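## Task

Take the loose end of the black network patch cord and push its plug into the port below the yellow label until it clicks into place, with the plug's latch clip on the top side. The cord must be at rest shortly after you finish, or the task fails.

## Robot and tools

ROBOT. There are two six-joint arms, left_arm and right_arm, each ending in a two-finger parallel gripper. The fingers point along the gripper's +z axis and close along its x axis. The reported end_effector_position is the point midway between the pads; the fingertips extend 17.5 mm past it. A block on the wrist sticks out about 10 cm toward the gripper's -y side and rotates with it. Base positions in the scene frame: left_arm (-0.017, +0.459, +0.023) m, right_arm (-0.044, -0.322, +0.023) m, both almost unrotated.

FRAMES. Scene frame: origin at table height midway between the arms, +z up, +x out over the table, left_arm on +y. Each arm's hand positions, orientations, velocities and offsets use that arm's own base frame (axes nearly parallel to the scene frame). Fixed cameras and the table use the scene frame. Reported hand poses may be off by a few centimetres.

MOTION NUMBERS. Both execute_actions and move take rows of 18 numbers in [-1, 1], always covering both arms: left dx, dy, dz, rx, ry, rz, left gripper position, force_limit, speed; then the same nine for the right. dx..rz are an offset, not a pose: they are measured from the arm's Hand target at the start of the action or move, along that arm's base axes. 1.0 equals 0.6 m for dx, dy, dz and 180 degrees for the rotation vector rx, ry, rz (rotation about the Hand target's position). Every row in one action or list counts from that same start, not from the row before; sending the same offset again moves the arm further. All-zero pose numbers re-request the current Hand target. Commanded orientation is clipped to within 32 degrees of the measured one each step.

GRIPPER NUMBERS. position: +1 fully open (50 mm), about -0.65 pads meet, -1 means close until stopped (use this to grip). force_limit: -1 about 20 N per pad, 0 about 102 N, +1 about 185 N. speed: -1 = 20 mm/s, 0 = 85, +1 = 150. Both start at +1. To leave a gripper unchanged, repeat the three values last sent; a 0 is a real command. New force or speed only applies after a position change of at least 0.01. A good grip shows object_status 2 (0 moving, 1 blocked while opening, 3 at target or pads closed, i.e. likely empty).

TOOLS.
- execute_actions(actions, cameras): actions is a list of actions; each action is up to 15 rows, one per 1/30 s step, the last row repeating to fill 15 steps. Empty list returns images and the scene number and task.
- move(target, speed, blend, stop_force, zero, blocking, cameras): straight-line path to one row of offsets, or a list of up to 15 rows (all counted from the same starting Hand targets). speed in m/s, 0.002 to 3.6, default 0.25 (turns up to twice that in rad/s); one value or one per target. blend in m rounds corners in a list. stop_force in N (3 to 120) ends an arm's path when its wrist sensor feels that much push against the motion; omit it when backing off a contact, and don't rely on it while the gripper rotates. zero (default true) re-zeroes the sensor before the move. blocking=false returns early and cannot combine with stop_force. Moves cap at 10 s. The result adds a move: line (done, off_target, moving, held, fault) and limits such as paced or held.
- wait(seconds 0..10, cameras): lets time pass holding commands.
- stop(cameras): brakes a running move; fingers continue.
- zoom_image(camera, region [x0,y0,x1,y1] pixels, max 504x504): enlarges part of a camera's newest image.
- zero_wrist_force(arm): tares that arm's wrist sensor.
- finished_scene(scene): ends the given scene (1 or 2) permanently; the next calls run in the next scene.

CAMERAS. cam_head_left, cam_head_right, cam_high, cam_low, cam_left_wrist, cam_right_wrist, all 896x504. Images only come when requested or with an empty action list.

RESULTS. Hand target is the last commanded pose after clipping; the gripper often rests short of it, and only a new action (even zeros) asks for it again. Wrist force and torque are in the gripper's own axes, showing force from the contact into the arm, plus a line for the peak since last shown. Joint torques include arm weight. object_status and position_measured (opening about (250 - counts) x 0.202 mm) describe the fingers. A MOTOR HOT line appears at 70 °C; at 85 °C that arm is braked for 30 s or more.

CAUTIONS. Arms are stiff: commanding even slightly past a firm contact, or a net force near 150 N, or joint contact torque at its limit (wrist joints 25.7 N m) stops the arm for 10 s. Approach contacts slowly with a modest stop_force; a fast move hits harder and overshoots. Keep the arms and their fingers apart; a collision or squeeze between them can fail the scene. Do not hit fixed or heavy objects hard, do not drop the cord or release it while moving, and never let anything leave the table. Steer paths around an arm's own base rather than close to it. Leave the cord still before finishing; quicker, smoother finishes rate higher.

Each tool is called after "Emit:" as name(argument=value, ...) on one line, values as JSON.

## Session

Emit:
execute_actions(actions=[])

Scene clock: 0.00 s.
left_arm: end_effector_position=(+0.9631, -0.0032, +0.3654) position_measured=3 object_status=3 end_effector_quat_wxyz=(-0.320, +0.713, -0.401, +0.478) | right_arm: end_effector_position=(+0.2701, -0.2216, +0.3631) position_measured=3 object_status=3 end_effector_quat_wxyz=(-0.169, -0.514, +0.721, +0.432)
Joint positions: left_arm=[-0.217 -0.801 1.08 -3.061 -1.294 2.572] | right_arm=[2.735 -1.8 -1.302 -2.569 1.712 2.994]
Joint velocities: within noise
Joint torques (N m): no reading
Motor temperatures (°C): left_arm=[33 32 33 39 39 38] | right_arm=[32 33 31 40 41 43]
Wrist force (N): no reading
Wrist torque (N m): no reading
Wrist force, peak (N): no reading
Hand target: left_arm +0.9631, -0.0032, +0.3654; -0.320, +0.713, -0.401, +0.478 | right_arm +0.2701, -0.2216, +0.3631; -0.169, -0.514, +0.721, +0.432
Tool commands: left_gripper/position=+1.0 left_gripper/force_limit=+1.0 left_gripper/speed=+1.0 right_gripper/position=+1.0 right_gripper/force_limit=+1.0 right_gripper/speed=+1.0
camera_calibration:
cam_left_wrist: T_world_to_cam=[[0.235223, -0.869662, 0.434002, -0.37803], [-0.565177, -0.485663, -0.666863, 0.806055], [0.790724, -0.0884269, -0.605753, -0.406348], [0, 0, 0, 1]] pos_world=[0.865795, 0.0267803, 0.455447]
cam_right_wrist: T_world_to_cam=[[-0.412279, -0.887145, -0.207366, -0.00512707], [-0.337774, -0.0625496, 0.939147, -0.243978], [-0.84613, 0.457233, -0.273866, 0.555905], [0, 0, 0, 1]] pos_world=[0.385845, -0.273988, 0.380311]

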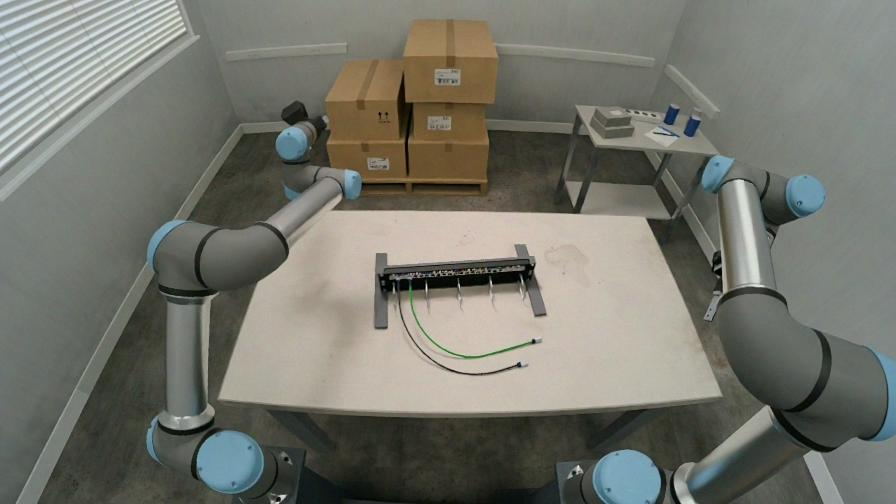

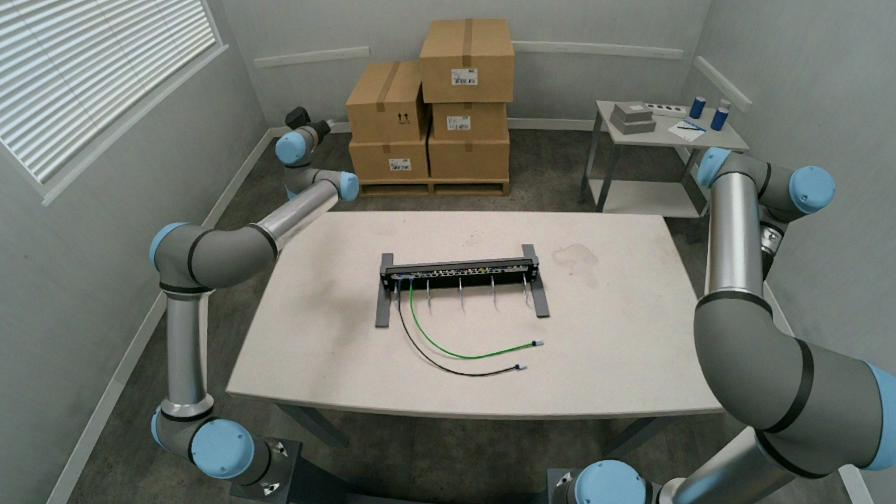

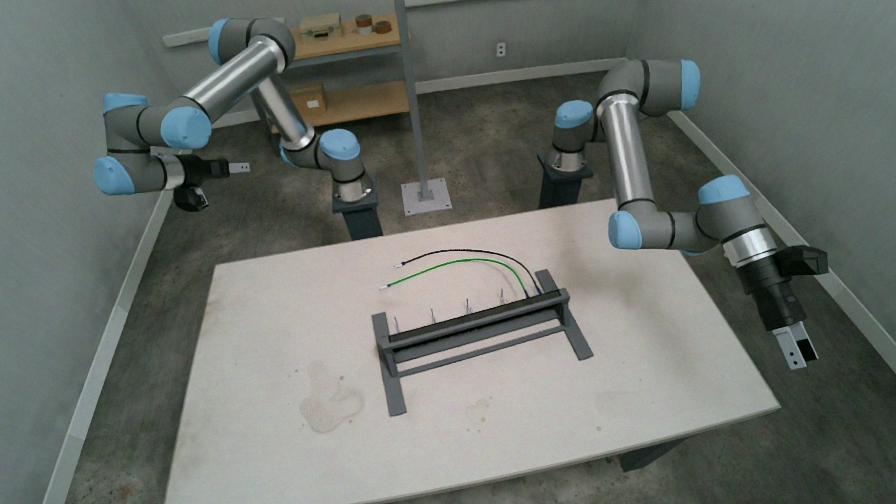

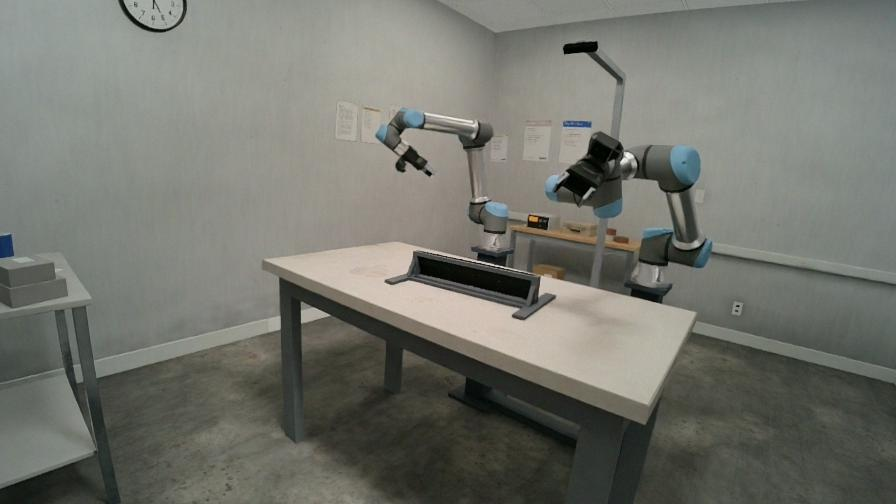

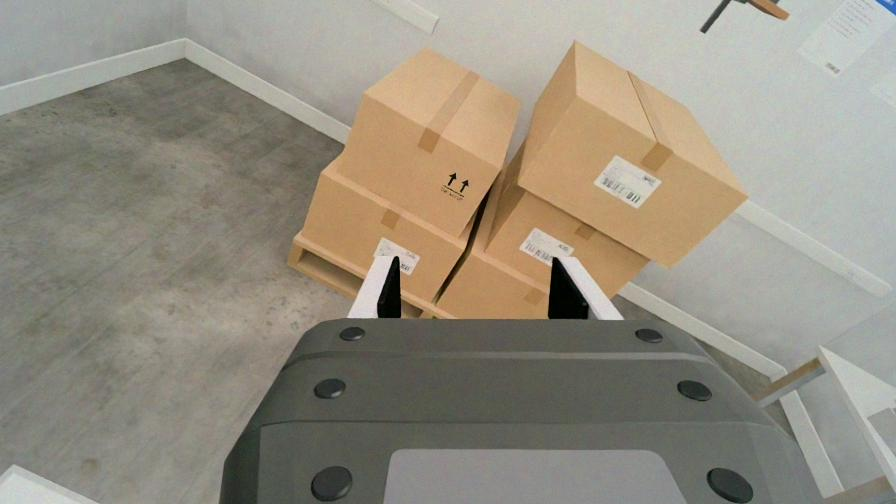

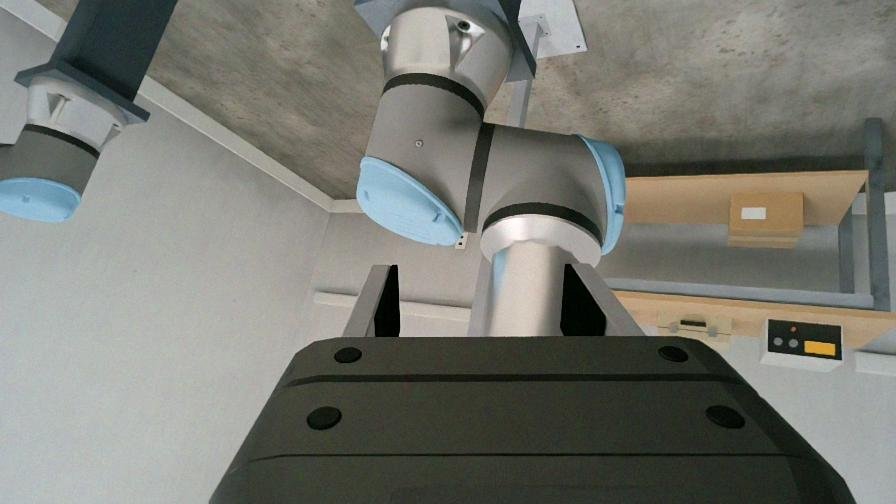

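Emit:
zoom_image(camera="cam_head_left", region=[370, 240, 550, 320])

Emit:
zoom_image(camera="cam_head_right", region=[370, 240, 550, 320])

Emit:
zoom_image(camera="cam_head_left", region=[490, 320, 570, 390])

Emit:
zoom_image(camera="cam_head_right", region=[490, 320, 570, 390])

Emit:
zoom_image(camera="cam_high", region=[370, 240, 450, 300])

Scaled by 2.800 from the camera's 896x504 image, which has a finer 1280x720 frame.

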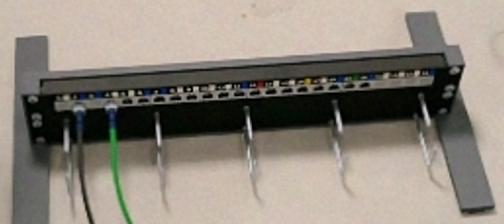

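Scaled by 2.800 from the camera's 896x504 image, which has a finer 1280x720 frame.

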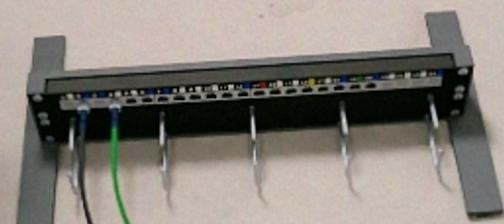

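Scaled by 6.300 from the camera's 896x504 image, which has a finer 1280x720 frame.

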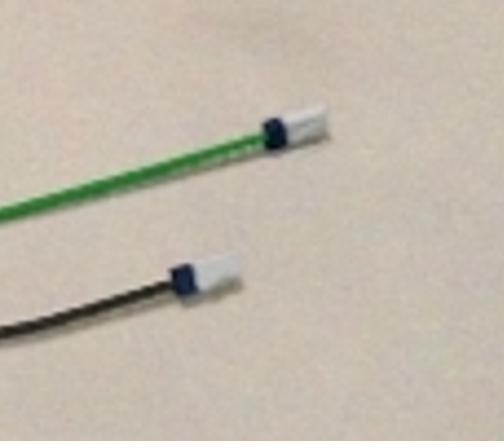

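Scaled by 6.300 from the camera's 896x504 image, which has a finer 1280x720 frame.

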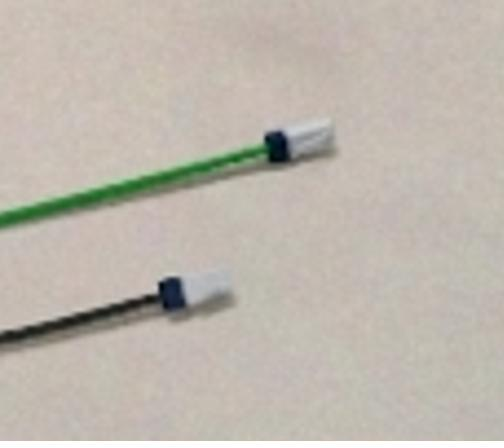

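Scaled by 6.300 from the camera's 896x504 image, which has a finer 1280x720 frame.

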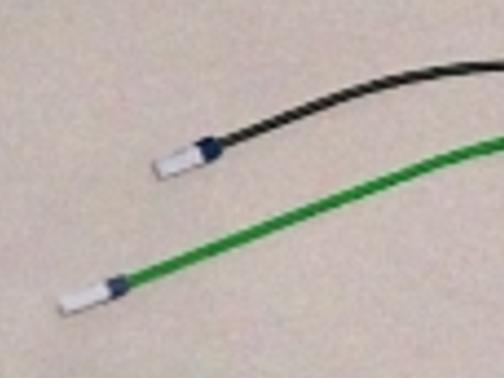

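Emit:
move(target=[[0,0,0,0,0,0,1,1,1,0.0998,0.685,-0.2935,0.1833,-0.324,0.631,0.34,-0.6,0]], speed=0.35, cameras=["cam_right_wrist"])

Emit:
zoom_image(camera="cam_right_wrist", region=[400, 150, 600, 330])

Scene clock: 78.27 s.
left_arm: end_effector_position=(+0.9631, -0.0032, +0.3654) position_measured=3 object_status=3 end_effector_quat_wxyz=(-0.320, +0.713, -0.401, +0.478) | right_arm: end_effector_position=(+0.3299, +0.1893, +0.1869) position_measured=101 object_status=3 end_effector_quat_wxyz=(+0.000, +0.990, +0.140, -0.001)
Joint positions: left_arm=[-0.217 -0.801 1.08 -3.061 -1.294 2.572] | right_arm=[4.02 -1.298 -2.17 -1.247 1.571 2.168]
Joint torques (N m): left_arm=[-0.53 -55.88 -27.63 -2.8 0.34 0.04] | right_arm=[2.18 17.48 28.75 3.95 2.45 0.25]
Wrist force (N): left_arm=[-0.1 0.2 -0.1] | right_arm=[-3.0 0.9 1.8]
Wrist torque (N m): left_arm=[0.04 0.01 0.00] | right_arm=[-0.09 0.47 -0.04]
Wrist force, peak (N): left_arm=[-0.5 0.2 0.5] | right_arm=[-2.8 -0.2 2.6]
Hand target: left_arm +0.9631, -0.0032, +0.3654; -0.320, +0.713, -0.401, +0.478 | right_arm +0.3300, +0.1894, +0.1870; +0.000, +0.990, +0.140, -0.001
Off the commanded pose: left_arm 0.000 m, 0 deg | right_arm 0.000 m, 0 deg.
move: done
camera_calibration:
cam_right_wrist: T_world_to_cam=[[0.958599, 0.28473, -0.00407383, -0.364584], [0.270018, -0.904339, 0.330546, 0.039899], [0.0904322, -0.317962, -0.943781, 0.333407], [0, 0, 0, 1]] pos_world=[0.308566, 0.245901, 0.29999]
Images, in order (width x height): cam_right_wrist 896x504.

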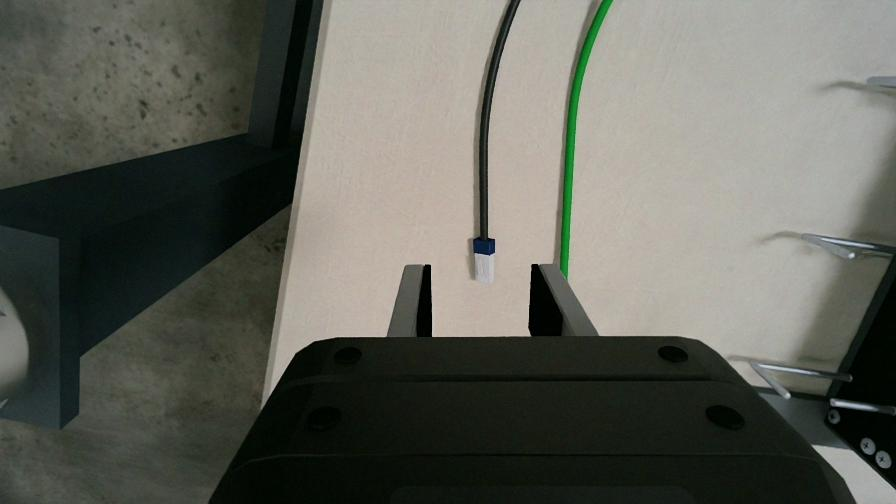

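Scaled by 2.520 from the camera's 896x504 image, which has a finer 1280x720 frame.

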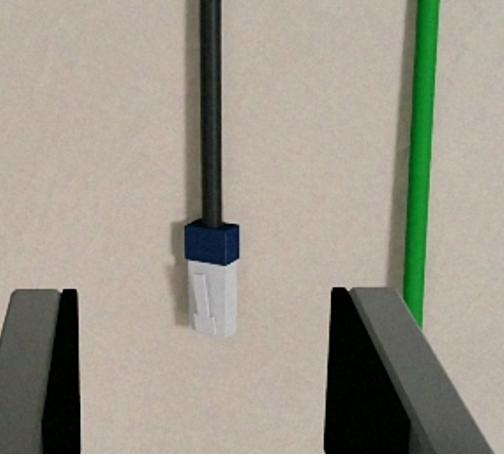

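Emit:
move(target=[[0,0,0,0,0,0,1,1,1,0.0487,-0.0718,-0.233,0,0,0.0206,0.34,-0.6,0]], speed=0.2, cameras=["cam_right_wrist"])

Emit:
zoom_image(camera="cam_right_wrist", region=[400, 180, 570, 340])

Scene clock: 132.27 s.
left_arm: end_effector_position=(+0.9631, -0.0032, +0.3654) position_measured=3 object_status=3 end_effector_quat_wxyz=(-0.320, +0.713, -0.401, +0.478) | right_arm: end_effector_position=(+0.3592, +0.1463, +0.0472) position_measured=101 object_status=3 end_effector_quat_wxyz=(+0.000, +0.985, +0.172, -0.001)
Joint positions: left_arm=[-0.217 -0.801 1.08 -3.061 -1.294 2.572] | right_arm=[3.879 -1.55 -2.39 -0.774 1.571 1.962]
Joint torques (N m): left_arm=[-0.42 -56.03 -27.97 -2.67 0.3 -0.05] | right_arm=[7.06 10.33 14.76 4.67 2.24 0.17]
Wrist force (N): left_arm=[0.0 0.0 0.0] | right_arm=[-2.1 0.8 2.6]
Wrist torque (N m): left_arm=[0.00 0.00 0.00] | right_arm=[-0.13 0.33 -0.04]
Wrist force, peak (N): left_arm=[-0.5 0.5 0.1] | right_arm=[-1.9 1.5 5.3]
Hand target: left_arm +0.9631, -0.0032, +0.3654; -0.320, +0.713, -0.401, +0.478 | right_arm +0.3592, +0.1463, +0.0472; +0.000, +0.985, +0.172, -0.001
Off the commanded pose: left_arm 0.000 m, 0 deg | right_arm 0.000 m, 0 deg.
move: done
camera_calibration:
cam_right_wrist: T_world_to_cam=[[0.938191, 0.346097, -0.00391017, -0.382577], [0.327877, -0.885068, 0.330381, 0.0156864], [0.110883, -0.311243, -0.943839, 0.176903], [0, 0, 0, 1]] pos_world=[0.334171, 0.201352, 0.16029]
Images, in order (width x height): cam_right_wrist 896x504.

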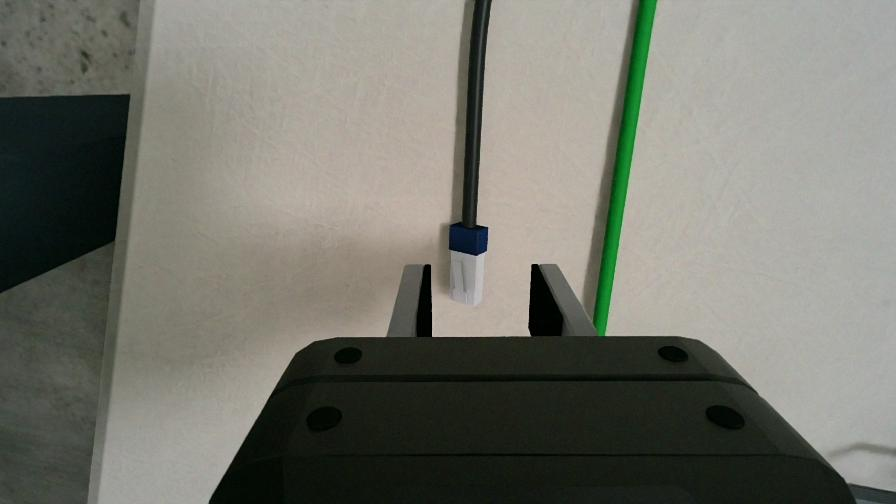

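Scaled by 2.965 from the camera's 896x504 image, which has a finer 1280x720 frame.

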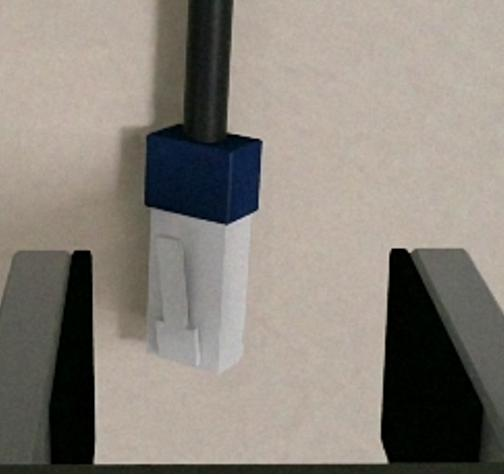

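Emit:
move(target=[[0,0,0,0,0,0,1,1,1,-0.0045,0.0025,-0.07,0,0,-0.0105,0.34,-0.6,0]], speed=0.08, cameras=["cam_right_wrist"])

Emit:
zoom_image(camera="cam_right_wrist", region=[400, 200, 570, 340])

Scene clock: 167.30 s.
left_arm: end_effector_position=(+0.9631, -0.0032, +0.3654) position_measured=3 object_status=3 end_effector_quat_wxyz=(-0.320, +0.713, -0.401, +0.478) | right_arm: end_effector_position=(+0.3564, +0.1478, +0.0052) position_measured=101 object_status=3 end_effector_quat_wxyz=(+0.000, +0.988, +0.156, -0.001)
Joint positions: left_arm=[-0.217 -0.801 1.08 -3.061 -1.294 2.572] | right_arm=[3.887 -1.66 -2.442 -0.612 1.571 2.003]
Joint torques (N m): left_arm=[-0.67 -56.32 -27.96 -2.66 0.37 0.01] | right_arm=[-4.16 17.21 23.16 2.72 1.27 -2.16]
Wrist force (N): left_arm=[0.2 0.3 0.0] | right_arm=[-2.6 0.7 2.0]
Wrist torque (N m): left_arm=[0.05 -0.04 0.00] | right_arm=[-0.11 0.44 0.08]
Wrist force, peak (N): left_arm=[-0.6 0.5 0.2] | right_arm=[-2.8 0.8 3.5]
Hand target: left_arm +0.9631, -0.0032, +0.3654; -0.320, +0.713, -0.401, +0.478 | right_arm +0.3565, +0.1478, +0.0052; +0.000, +0.988, +0.156, -0.001
Off the commanded pose: left_arm 0.000 m, 0 deg | right_arm 0.000 m, 0 deg.
move: done
camera_calibration:
cam_right_wrist: T_world_to_cam=[[0.949012, 0.315216, -0.00400576, -0.379895], [0.298772, -0.895306, 0.330397, 0.0437155], [0.10056, -0.314747, -0.943834, 0.142138], [0, 0, 0, 1]] pos_world=[0.33317, 0.203625, 0.11819]
Images, in order (width x height): cam_right_wrist 896x504.

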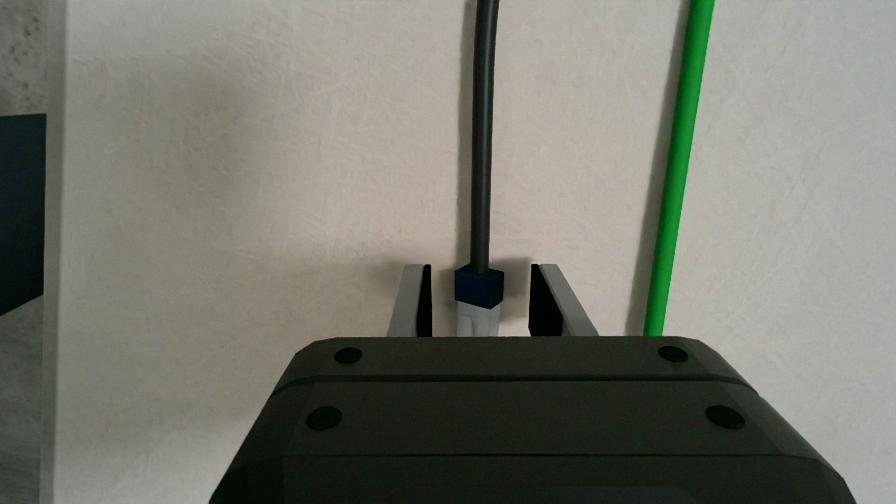

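Scaled by 2.965 from the camera's 896x504 image, which has a finer 1280x720 frame.

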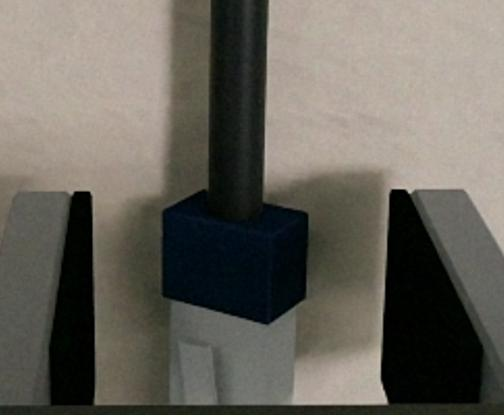

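Emit:
move(target=[[0,0,0,0,0,0,1,1,1,0,0,-0.03,0,0,0,0.34,-0.6,0]], speed=0.008, stop_force=4)

Scene clock: 181.60 s.
left_arm: end_effector_position=(+0.9631, -0.0032, +0.3654) position_measured=3 object_status=3 end_effector_quat_wxyz=(-0.320, +0.713, -0.401, +0.478) | right_arm: end_effector_position=(+0.3565, +0.1478, -0.0051) position_measured=101 object_status=3 end_effector_quat_wxyz=(+0.000, +0.988, +0.156, -0.001)
Joint positions: left_arm=[-0.217 -0.801 1.08 -3.061 -1.294 2.572] | right_arm=[3.887 -1.692 -2.451 -0.571 1.571 2.003]
Joint torques (N m): left_arm=[-0.26 -56.19 -28.2 -2.62 0.51 0.1] | right_arm=[-6.29 26.49 22.37 1.61 -1.98 -1.9]
Wrist force (N): left_arm=[0.0 0.2 0.0] | right_arm=[-2.9 0.7 0.6]
Wrist torque (N m): left_arm=[0.03 0.00 0.00] | right_arm=[-0.11 0.47 0.09]
Wrist force, peak (N): left_arm=[-0.1 0.4 0.5] | right_arm=[-7.9 3.0 -28.4]
Hand target: left_arm +0.9631, -0.0032, +0.3654; -0.320, +0.713, -0.401, +0.478 | right_arm +0.3565, +0.1478, -0.0051; +0.000, +0.988, +0.156, -0.001 (not the last commanded pose)
Off the commanded pose: left_arm 0.000 m, 0 deg | right_arm 0.008 m, 0 deg.
move: contact (right_arm)

Emit:
move(target=[[0,0,0.0018,0,0,0,0.34,-0.6,0,0,0,0.0018,0,0,0,0.34,-0.6,0],[0,0,0.0018,0,0,0,1,1,1,0,0,0.0018,0,0,0,-1,-0.5,-1]], speed=0.02, cameras=["cam_right_wrist"])

Emit:
zoom_image(camera="cam_right_wrist", region=[400, 220, 570, 340])

Scene clock: 191.67 s.
left_arm: end_effector_position=(+0.9631, -0.0032, +0.3665) position_measured=3 object_status=3 end_effector_quat_wxyz=(-0.320, +0.713, -0.401, +0.478) | right_arm: end_effector_position=(+0.3565, +0.1478, -0.0040) position_measured=190 object_status=0 end_effector_quat_wxyz=(+0.000, +0.988, +0.156, -0.001)
Joint positions: left_arm=[-0.217 -0.802 1.078 -3.059 -1.294 2.572] | right_arm=[3.887 -1.688 -2.45 -0.576 1.571 2.003]
Joint torques (N m): left_arm=[-0.51 -64.8 -26.75 -4.83 0.57 0.08] | right_arm=[-6.84 16.51 15.67 4.33 -1.93 -2]
Wrist force (N): left_arm=[-0.1 0.1 0.2] | right_arm=[-3.1 1.0 1.7]
Wrist torque (N m): left_arm=[0.02 0.02 0.00] | right_arm=[-0.06 0.49 0.09]
Wrist force, peak (N): left_arm=[-0.4 0.6 0.3] | right_arm=[-3.0 1.3 2.0]
Hand target: left_arm +0.9631, -0.0032, +0.3665; -0.320, +0.713, -0.401, +0.478 | right_arm +0.3565, +0.1478, -0.0040; +0.000, +0.988, +0.156, -0.001
Off the commanded pose: left_arm 0.000 m, 0 deg | right_arm 0.000 m, 0 deg.
move: done
camera_calibration:
cam_right_wrist: T_world_to_cam=[[0.949037, 0.315142, -0.00384532, -0.380038], [0.298658, -0.895364, 0.330342, 0.0467479], [0.100662, -0.314655, -0.943853, 0.133489], [0, 0, 0, 1]] pos_world=[0.333271, 0.203626, 0.10909]
Images, in order (width x height): cam_right_wrist 896x504.

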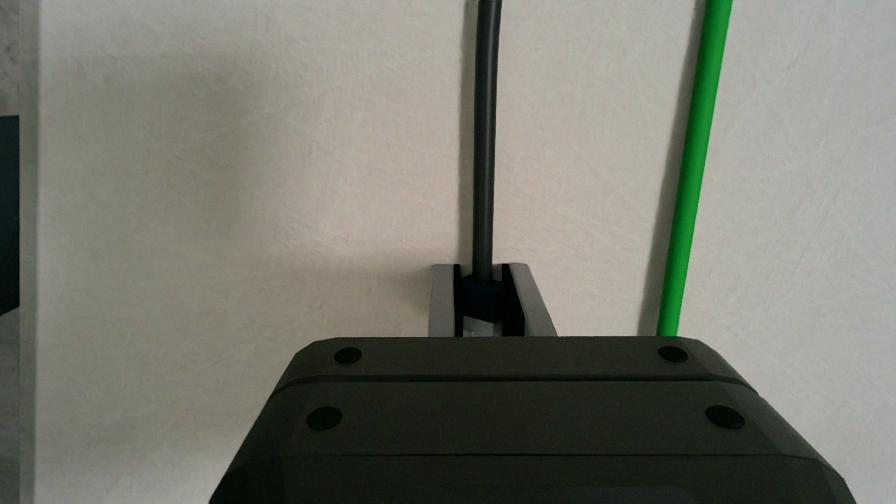

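Scaled by 2.965 from the camera's 896x504 image, which has a finer 1280x720 frame.

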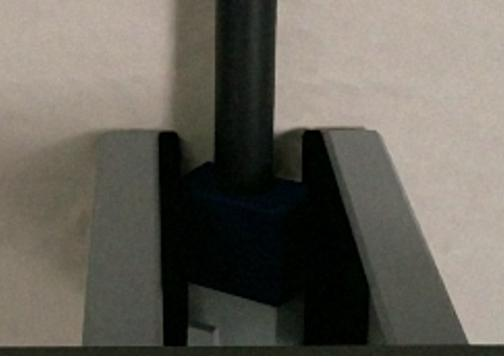

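Emit:
move(target=[[0,0,0,0,0,0,1,1,1,0,0,0.06,0,0,0,-1,-0.5,-1]], speed=0.05, cameras=["cam_right_wrist"])

Emit:
zoom_image(camera="cam_right_wrist", region=[400, 220, 570, 340])

Scene clock: 202.13 s.
left_arm: end_effector_position=(+0.9631, -0.0032, +0.3665) position_measured=3 object_status=3 end_effector_quat_wxyz=(-0.320, +0.713, -0.401, +0.478) | right_arm: end_effector_position=(+0.3565, +0.1478, +0.0321) position_measured=190 object_status=2 end_effector_quat_wxyz=(+0.000, +0.988, +0.156, -0.001)
Joint positions: left_arm=[-0.217 -0.802 1.078 -3.059 -1.294 2.572] | right_arm=[3.887 -1.584 -2.413 -0.716 1.571 2.003]
Joint torques (N m): left_arm=[-0.38 -58 -22.75 -5.16 0.59 0.01] | right_arm=[-3.45 11.21 10.73 5.61 -1.47 -1.35]
Wrist force (N): left_arm=[-0.4 0.1 -0.1] | right_arm=[-2.2 0.6 2.5]
Wrist torque (N m): left_arm=[0.02 0.06 0.00] | right_arm=[-0.15 0.38 0.07]
Wrist force, peak (N): left_arm=[-0.3 0.5 0.2] | right_arm=[-2.6 1.0 3.1]
Hand target: left_arm +0.9631, -0.0032, +0.3665; -0.320, +0.713, -0.401, +0.478 | right_arm +0.3565, +0.1478, +0.0320; +0.000, +0.988, +0.156, -0.001
Off the commanded pose: left_arm 0.000 m, 0 deg | right_arm 0.000 m, 0 deg.
move: done
camera_calibration:
cam_right_wrist: T_world_to_cam=[[0.949053, 0.315096, -0.0036947, -0.379949], [0.298573, -0.895413, 0.330287, 0.0349916], [0.100764, -0.314563, -0.943873, 0.16745], [0, 0, 0, 1]] pos_world=[0.333271, 0.203726, 0.145091]
Images, in order (width x height): cam_right_wrist 896x504.

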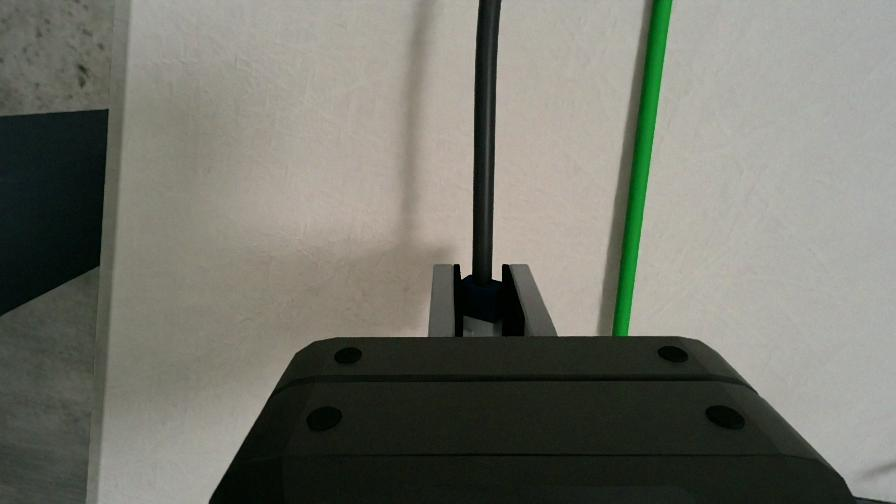

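Scaled by 2.965 from the camera's 896x504 image, which has a finer 1280x720 frame.

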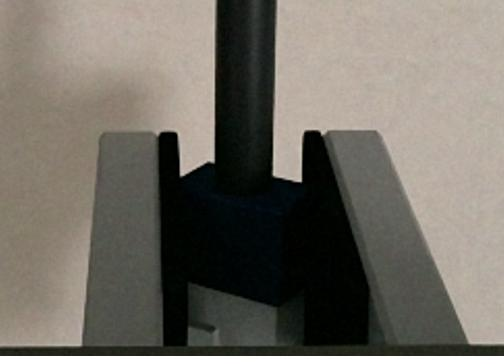

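Emit:
move(target=[[0,0,0,0,0,0,1,1,1,0.03,0.02,0.2,0,0,0.05,-1,-0.5,-1],[0,0,0,0,0,0,1,1,1,0.284,0.153,0.24,0,0,0.428,-1,-0.5,-1]], speed=0.25, blend=0.03, cameras=["cam_right_wrist","cam_high"])

Emit:
zoom_image(camera="cam_right_wrist", region=[400, 220, 570, 340])

Scene clock: 236.57 s.
left_arm: end_effector_position=(+0.9631, -0.0032, +0.3665) position_measured=3 object_status=3 end_effector_quat_wxyz=(-0.320, +0.713, -0.401, +0.478) | right_arm: end_effector_position=(+0.5269, +0.2395, +0.1760) position_measured=190 object_status=2 end_effector_quat_wxyz=(+0.001, +0.676, +0.737, +0.000)
Joint positions: left_arm=[-0.217 -0.802 1.078 -3.059 -1.294 2.572] | right_arm=[3.801 -1.802 -1.707 -1.204 1.569 0.573]
Joint torques (N m): left_arm=[-0.38 -47.54 -22.89 -5.09 0.67 -0.02] | right_arm=[6.73 36.15 22.36 5.55 2.24 -1.93]
Wrist force (N): left_arm=[-0.1 0.2 0.2] | right_arm=[-2.1 0.4 1.9]
Wrist torque (N m): left_arm=[0.03 0.01 0.00] | right_arm=[-0.25 0.33 -0.01]
Wrist force, peak (N): left_arm=[-0.5 0.5 0.2] | right_arm=[-2.7 1.0 5.5]
Hand target: left_arm +0.9631, -0.0032, +0.3665; -0.320, +0.713, -0.401, +0.478 | right_arm +0.5269, +0.2396, +0.1760; +0.001, +0.676, +0.737, +0.000
Off the commanded pose: left_arm 0.000 m, 0 deg | right_arm 0.000 m, 0 deg.
move: done
camera_calibration:
cam_right_wrist: T_world_to_cam=[[-0.0939258, 0.995571, -0.00392545, -0.183418], [0.939596, 0.0899471, 0.330256, -0.555131], [0.329146, 0.0273312, -0.943883, 0.112805], [0, 0, 0, 1]] pos_world=[0.467242, 0.229455, 0.28909]
Images, in order (width x height): cam_high 896x504, cam_right_wrist 896x504.

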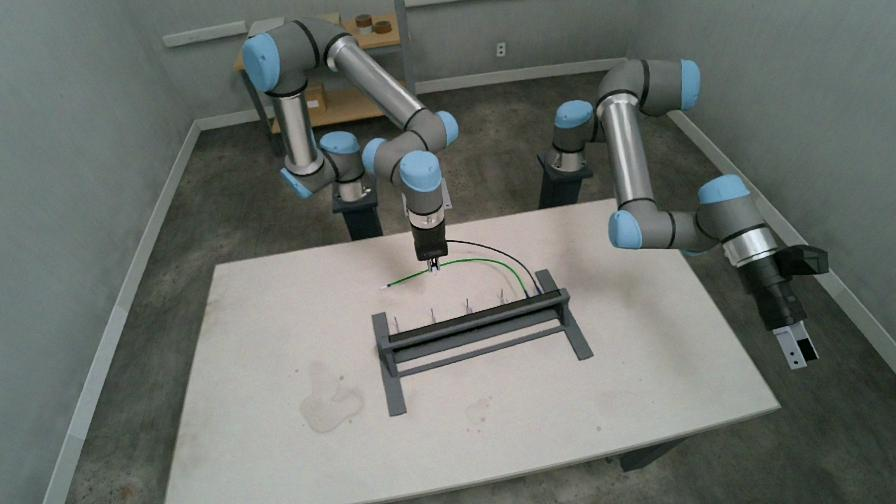

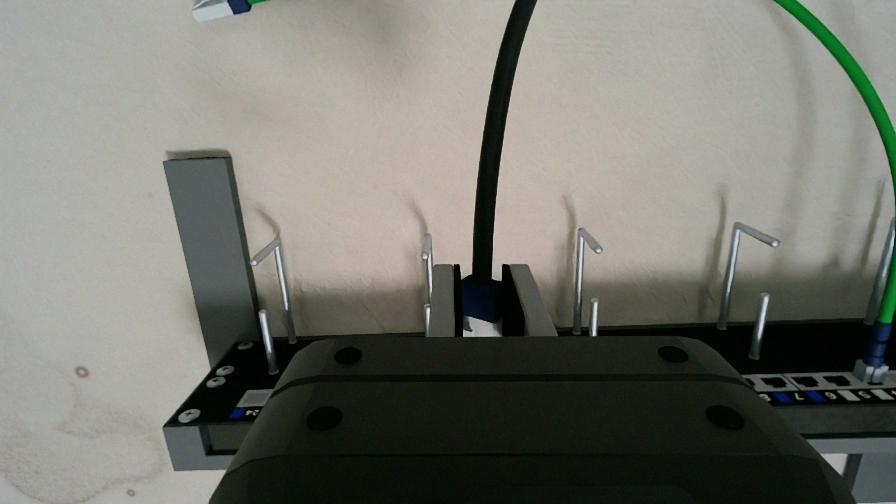

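Scaled by 2.965 from the camera's 896x504 image, which has a finer 1280x720 frame.

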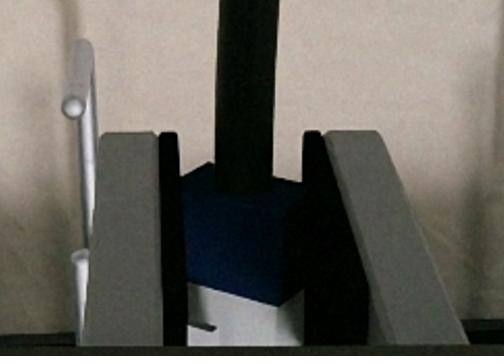

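Emit:
move(target=[[-0.4,-0.25,0.0,0.138,-0.0442,-0.2972,1,1,1,0,0,0,0,0,0,-1,-0.5,-1]], speed=0.35)

Emit:
move(target=[[-0.4127,-0.453,-0.3275,0,0,0,1,1,1,0,0,0,0,0,0,-1,-0.5,-1]], speed=0.25, cameras=["cam_left_wrist"])

Scene clock: 266.90 s.
left_arm: end_effector_position=(+0.7231, -0.1533, +0.3665) position_measured=3 object_status=3 end_effector_quat_wxyz=(+0.239, -0.342, +0.744, -0.522) | right_arm: end_effector_position=(+0.5269, +0.2396, +0.1760) position_measured=190 object_status=2 end_effector_quat_wxyz=(+0.001, +0.676, +0.737, +0.000)
Joint positions: left_arm=[-0.24 -1.22 1.752 -3.288 -2.011 3.313] | right_arm=[3.801 -1.802 -1.707 -1.204 1.569 0.573]
Joint torques (N m): left_arm=[12.27 -29.41 -30.8 -5.01 -1.21 0.7] | right_arm=[10.88 39.22 27.09 5.45 1.86 -1.24]
Wrist force (N): left_arm=[-0.5 0.1 0.3] | right_arm=[-2.0 0.3 1.8]
Wrist torque (N m): left_arm=[0.05 0.23 0.08] | right_arm=[-0.26 0.31 0.01]
Wrist force, peak (N): left_arm=[-0.4 -0.7 1.9] | right_arm=[-2.6 0.4 1.8]
Hand target: left_arm +0.7231, -0.1532, +0.3665; +0.239, -0.342, +0.744, -0.522 | right_arm +0.5269, +0.2396, +0.1760; +0.001, +0.676, +0.737, +0.000
Off the commanded pose: left_arm 0.000 m, 0 deg | right_arm 0.000 m, 0 deg.
move: done

Scene clock: 269.10 s.
left_arm: end_effector_position=(+0.4756, -0.4250, +0.1700) position_measured=3 object_status=3 end_effector_quat_wxyz=(+0.239, -0.342, +0.744, -0.522) | right_arm: end_effector_position=(+0.5269, +0.2396, +0.1760) position_measured=190 object_status=2 end_effector_quat_wxyz=(+0.001, +0.676, +0.737, +0.000)
Joint positions: left_arm=[-1.086 -1.07 2.301 -4.001 -1.219 3.007] | right_arm=[3.801 -1.802 -1.707 -1.204 1.569 0.573]
Joint torques (N m): left_arm=[-11.06 -33.18 -21.52 -1.89 1.04 1.69] | right_arm=[10.17 39.21 22.06 5.14 1.4 0.03]
Wrist force (N): left_arm=[0.3 0.0 -0.2] | right_arm=[-2.3 0.7 1.6]
Wrist torque (N m): left_arm=[0.08 0.07 0.00] | right_arm=[-0.20 0.35 0.01]
Wrist force, peak (N): left_arm=[-3.7 -1.6 -0.6] | right_arm=[-2.7 0.4 2.0]
Hand target: left_arm +0.4755, -0.4250, +0.1700; +0.239, -0.342, +0.744, -0.522 | right_arm +0.5269, +0.2396, +0.1760; +0.001, +0.676, +0.737, +0.000
Off the commanded pose: left_arm 0.000 m, 0 deg | right_arm 0.000 m, 0 deg.
move: done
camera_calibration:
cam_left_wrist: T_world_to_cam=[[-0.640457, -0.767897, 0.0121962, -0.0138433], [-0.498019, 0.403175, -0.767742, 0.558218], [0.584629, -0.49778, -0.640644, -0.246504], [0, 0, 0, 1]] pos_world=[0.41325, -0.358394, 0.270815]
Images, in order (width x height): cam_left_wrist 896x504.

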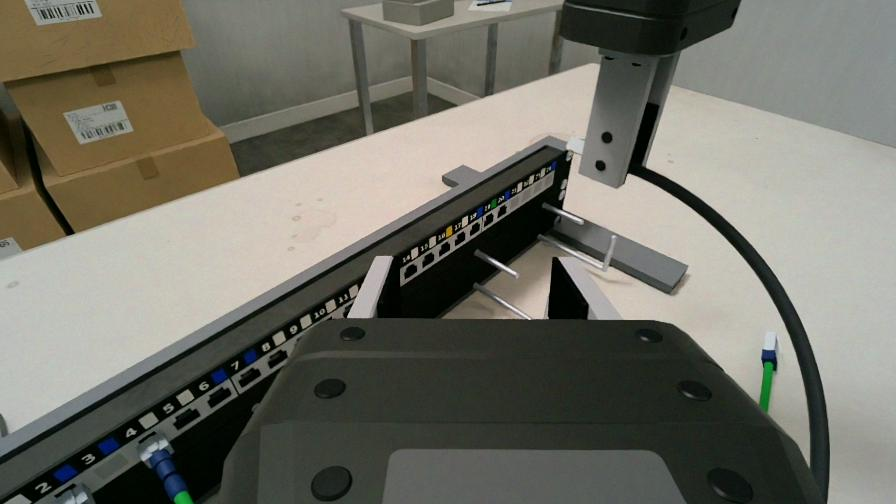

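Emit:
zoom_image(camera="cam_left_wrist", region=[390, 170, 570, 290])

Emit:
zoom_image(camera="cam_left_wrist", region=[550, 120, 660, 195])

Emit:
zoom_image(camera="cam_left_wrist", region=[430, 205, 490, 255])

Scaled by 2.800 from the camera's 896x504 image, which has a finer 1280x720 frame.

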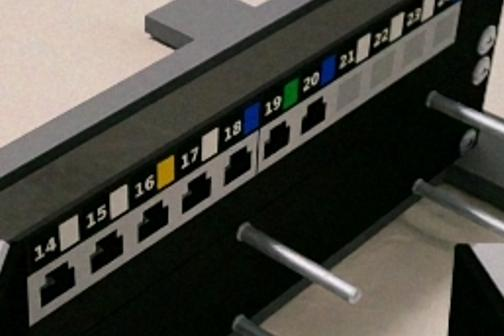

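Scaled by 4.582 from the camera's 896x504 image, which has a finer 1280x720 frame.

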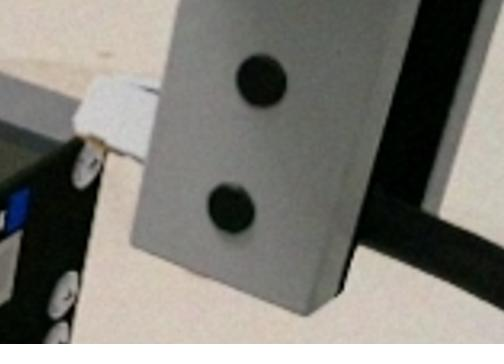

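Scaled by 8.400 from the camera's 896x504 image, which has a finer 1280x720 frame.

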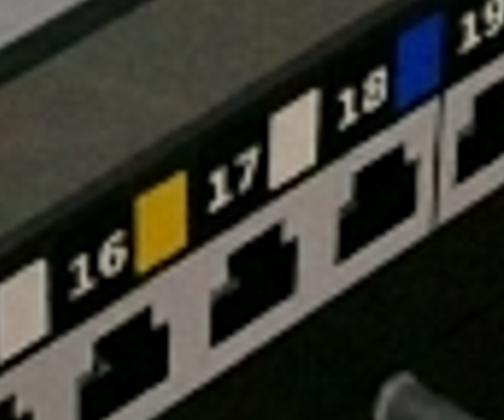

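Emit:
execute_actions(actions=[])

Emit:
zoom_image(camera="cam_right_wrist", region=[180, 360, 320, 440])

Emit:
zoom_image(camera="cam_right_wrist", region=[740, 350, 896, 440])

Scene clock: 306.60 s.
left_arm: end_effector_position=(+0.4755, -0.4250, +0.1700) position_measured=3 object_status=3 end_effector_quat_wxyz=(+0.239, -0.342, +0.744, -0.522) | right_arm: end_effector_position=(+0.5269, +0.2396, +0.1760) position_measured=190 object_status=2 end_effector_quat_wxyz=(+0.001, +0.676, +0.737, +0.000)
Joint positions: left_arm=[-1.086 -1.07 2.301 -4.001 -1.218 3.007] | right_arm=[3.801 -1.802 -1.707 -1.204 1.569 0.573]
Joint velocities: within noise
Joint torques (N m): left_arm=[-12.33 -21.82 -21.54 -5.37 1.56 -2.21] | right_arm=[10.22 39.08 18.94 5.15 0.76 1.37]
Motor temperatures (°C): left_arm=[33 33 33 39 38 38] | right_arm=[32 33 31 40 41 43]
Wrist force (N): left_arm=[0.6 -0.2 0.1] | right_arm=[-2.3 0.6 1.9]
Wrist torque (N m): left_arm=[0.06 0.02 0.00] | right_arm=[-0.22 0.34 0.01]
Wrist force, peak (N): left_arm=[0.7 -0.2 -0.3] | right_arm=[-2.4 0.4 2.3]
Hand target: left_arm +0.4755, -0.4250, +0.1700; +0.239, -0.342, +0.744, -0.522 | right_arm +0.5269, +0.2396, +0.1760; +0.001, +0.676, +0.737, +0.000
Tool commands: left_gripper/position=+1.0 left_gripper/force_limit=+1.0 left_gripper/speed=+1.0 right_gripper/position=-1.0 right_gripper/force_limit=-0.5 right_gripper/speed=-1.0
Off the commanded pose: left_arm 0.000 m, 0 deg | right_arm 0.000 m, 0 deg.
camera_calibration:
cam_left_wrist: T_world_to_cam=[[-0.640428, -0.76792, 0.0122639, -0.0139585], [-0.497971, 0.403034, -0.767847, 0.558215], [0.584703, -0.497858, -0.640516, -0.246646], [0, 0, 0, 1]] pos_world=[0.41325, -0.358493, 0.270815]
cam_right_wrist: T_world_to_cam=[[-0.0942692, 0.995539, -0.00384356, -0.183274], [0.939532, 0.0902412, 0.330358, -0.555197], [0.329231, 0.0275314, -0.943848, 0.11271], [0, 0, 0, 1]] pos_world=[0.467241, 0.229456, 0.28909]

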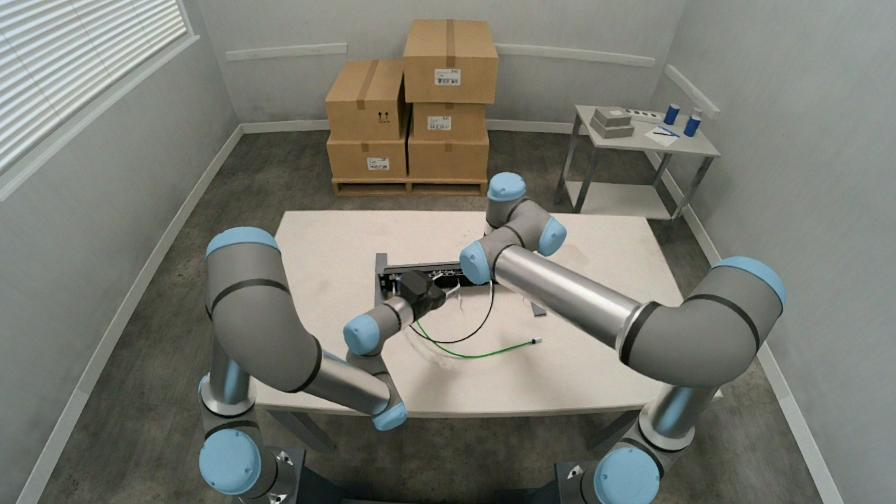

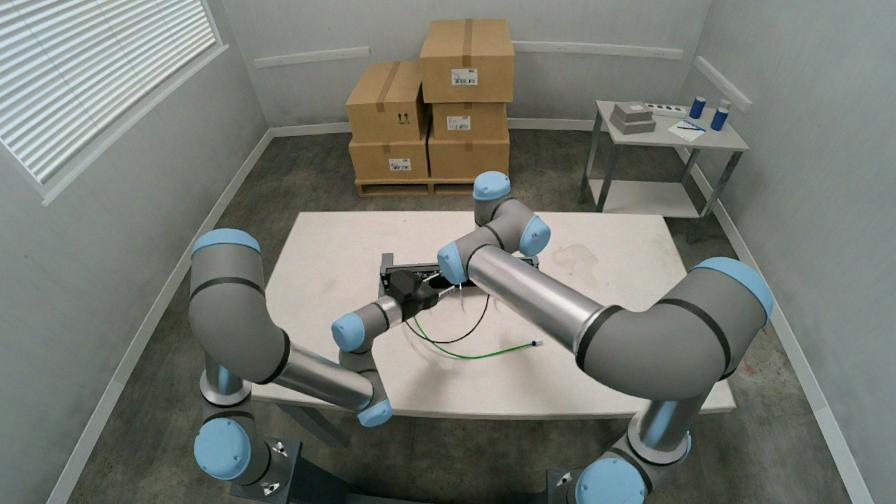

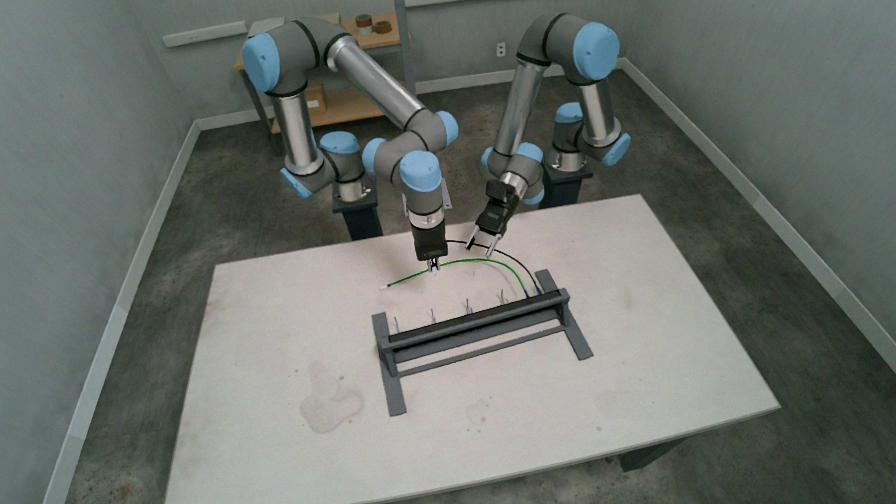

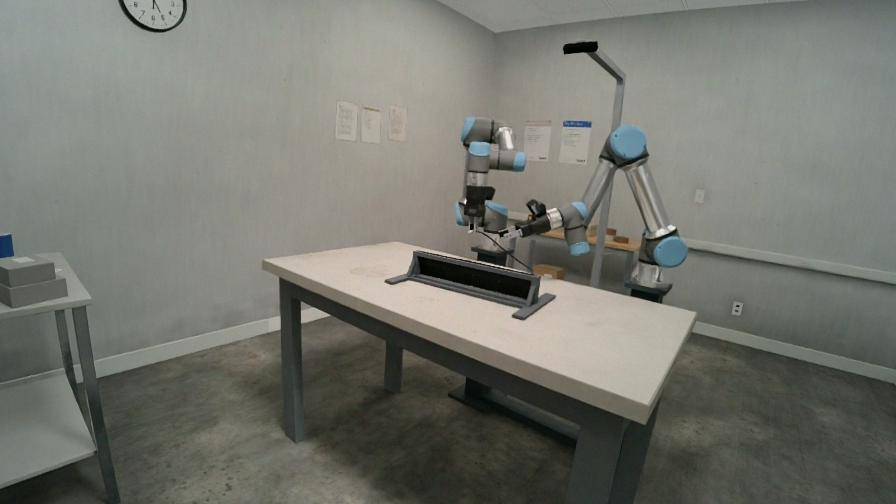

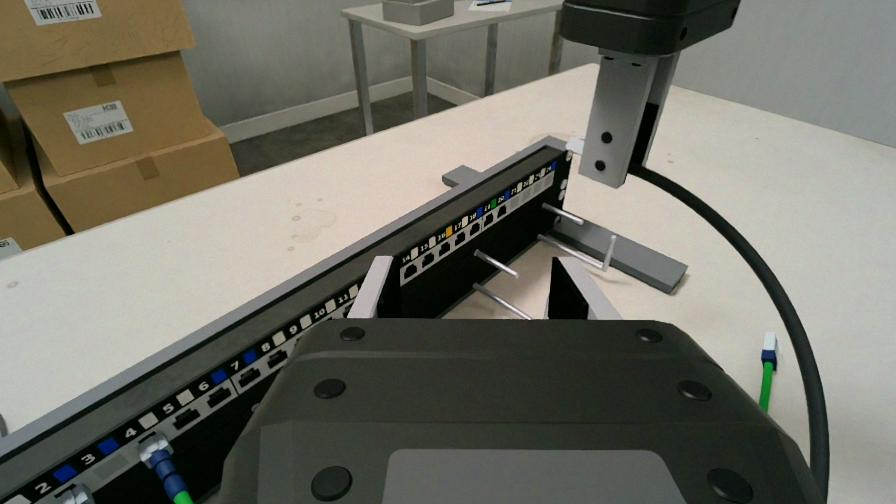

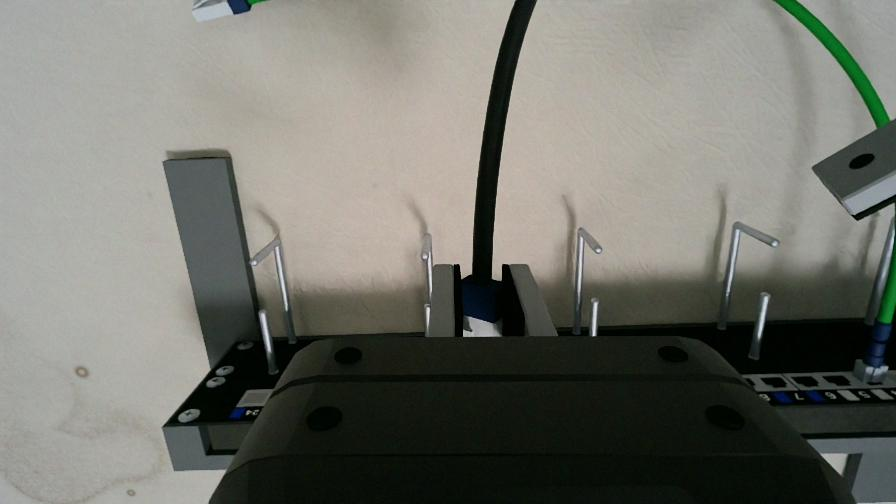

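Scaled by 3.600 from the camera's 896x504 image, which has a finer 1280x720 frame.

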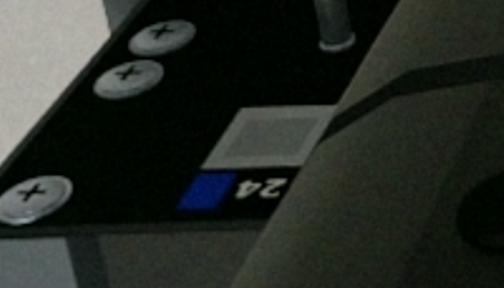

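Scaled by 3.231 from the camera's 896x504 image, which has a finer 1280x720 frame.

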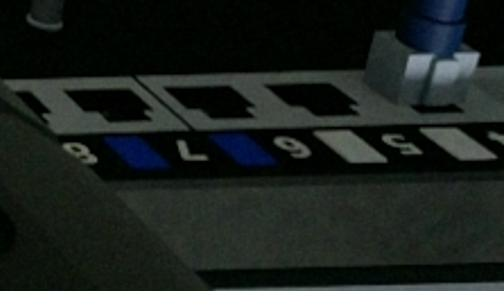

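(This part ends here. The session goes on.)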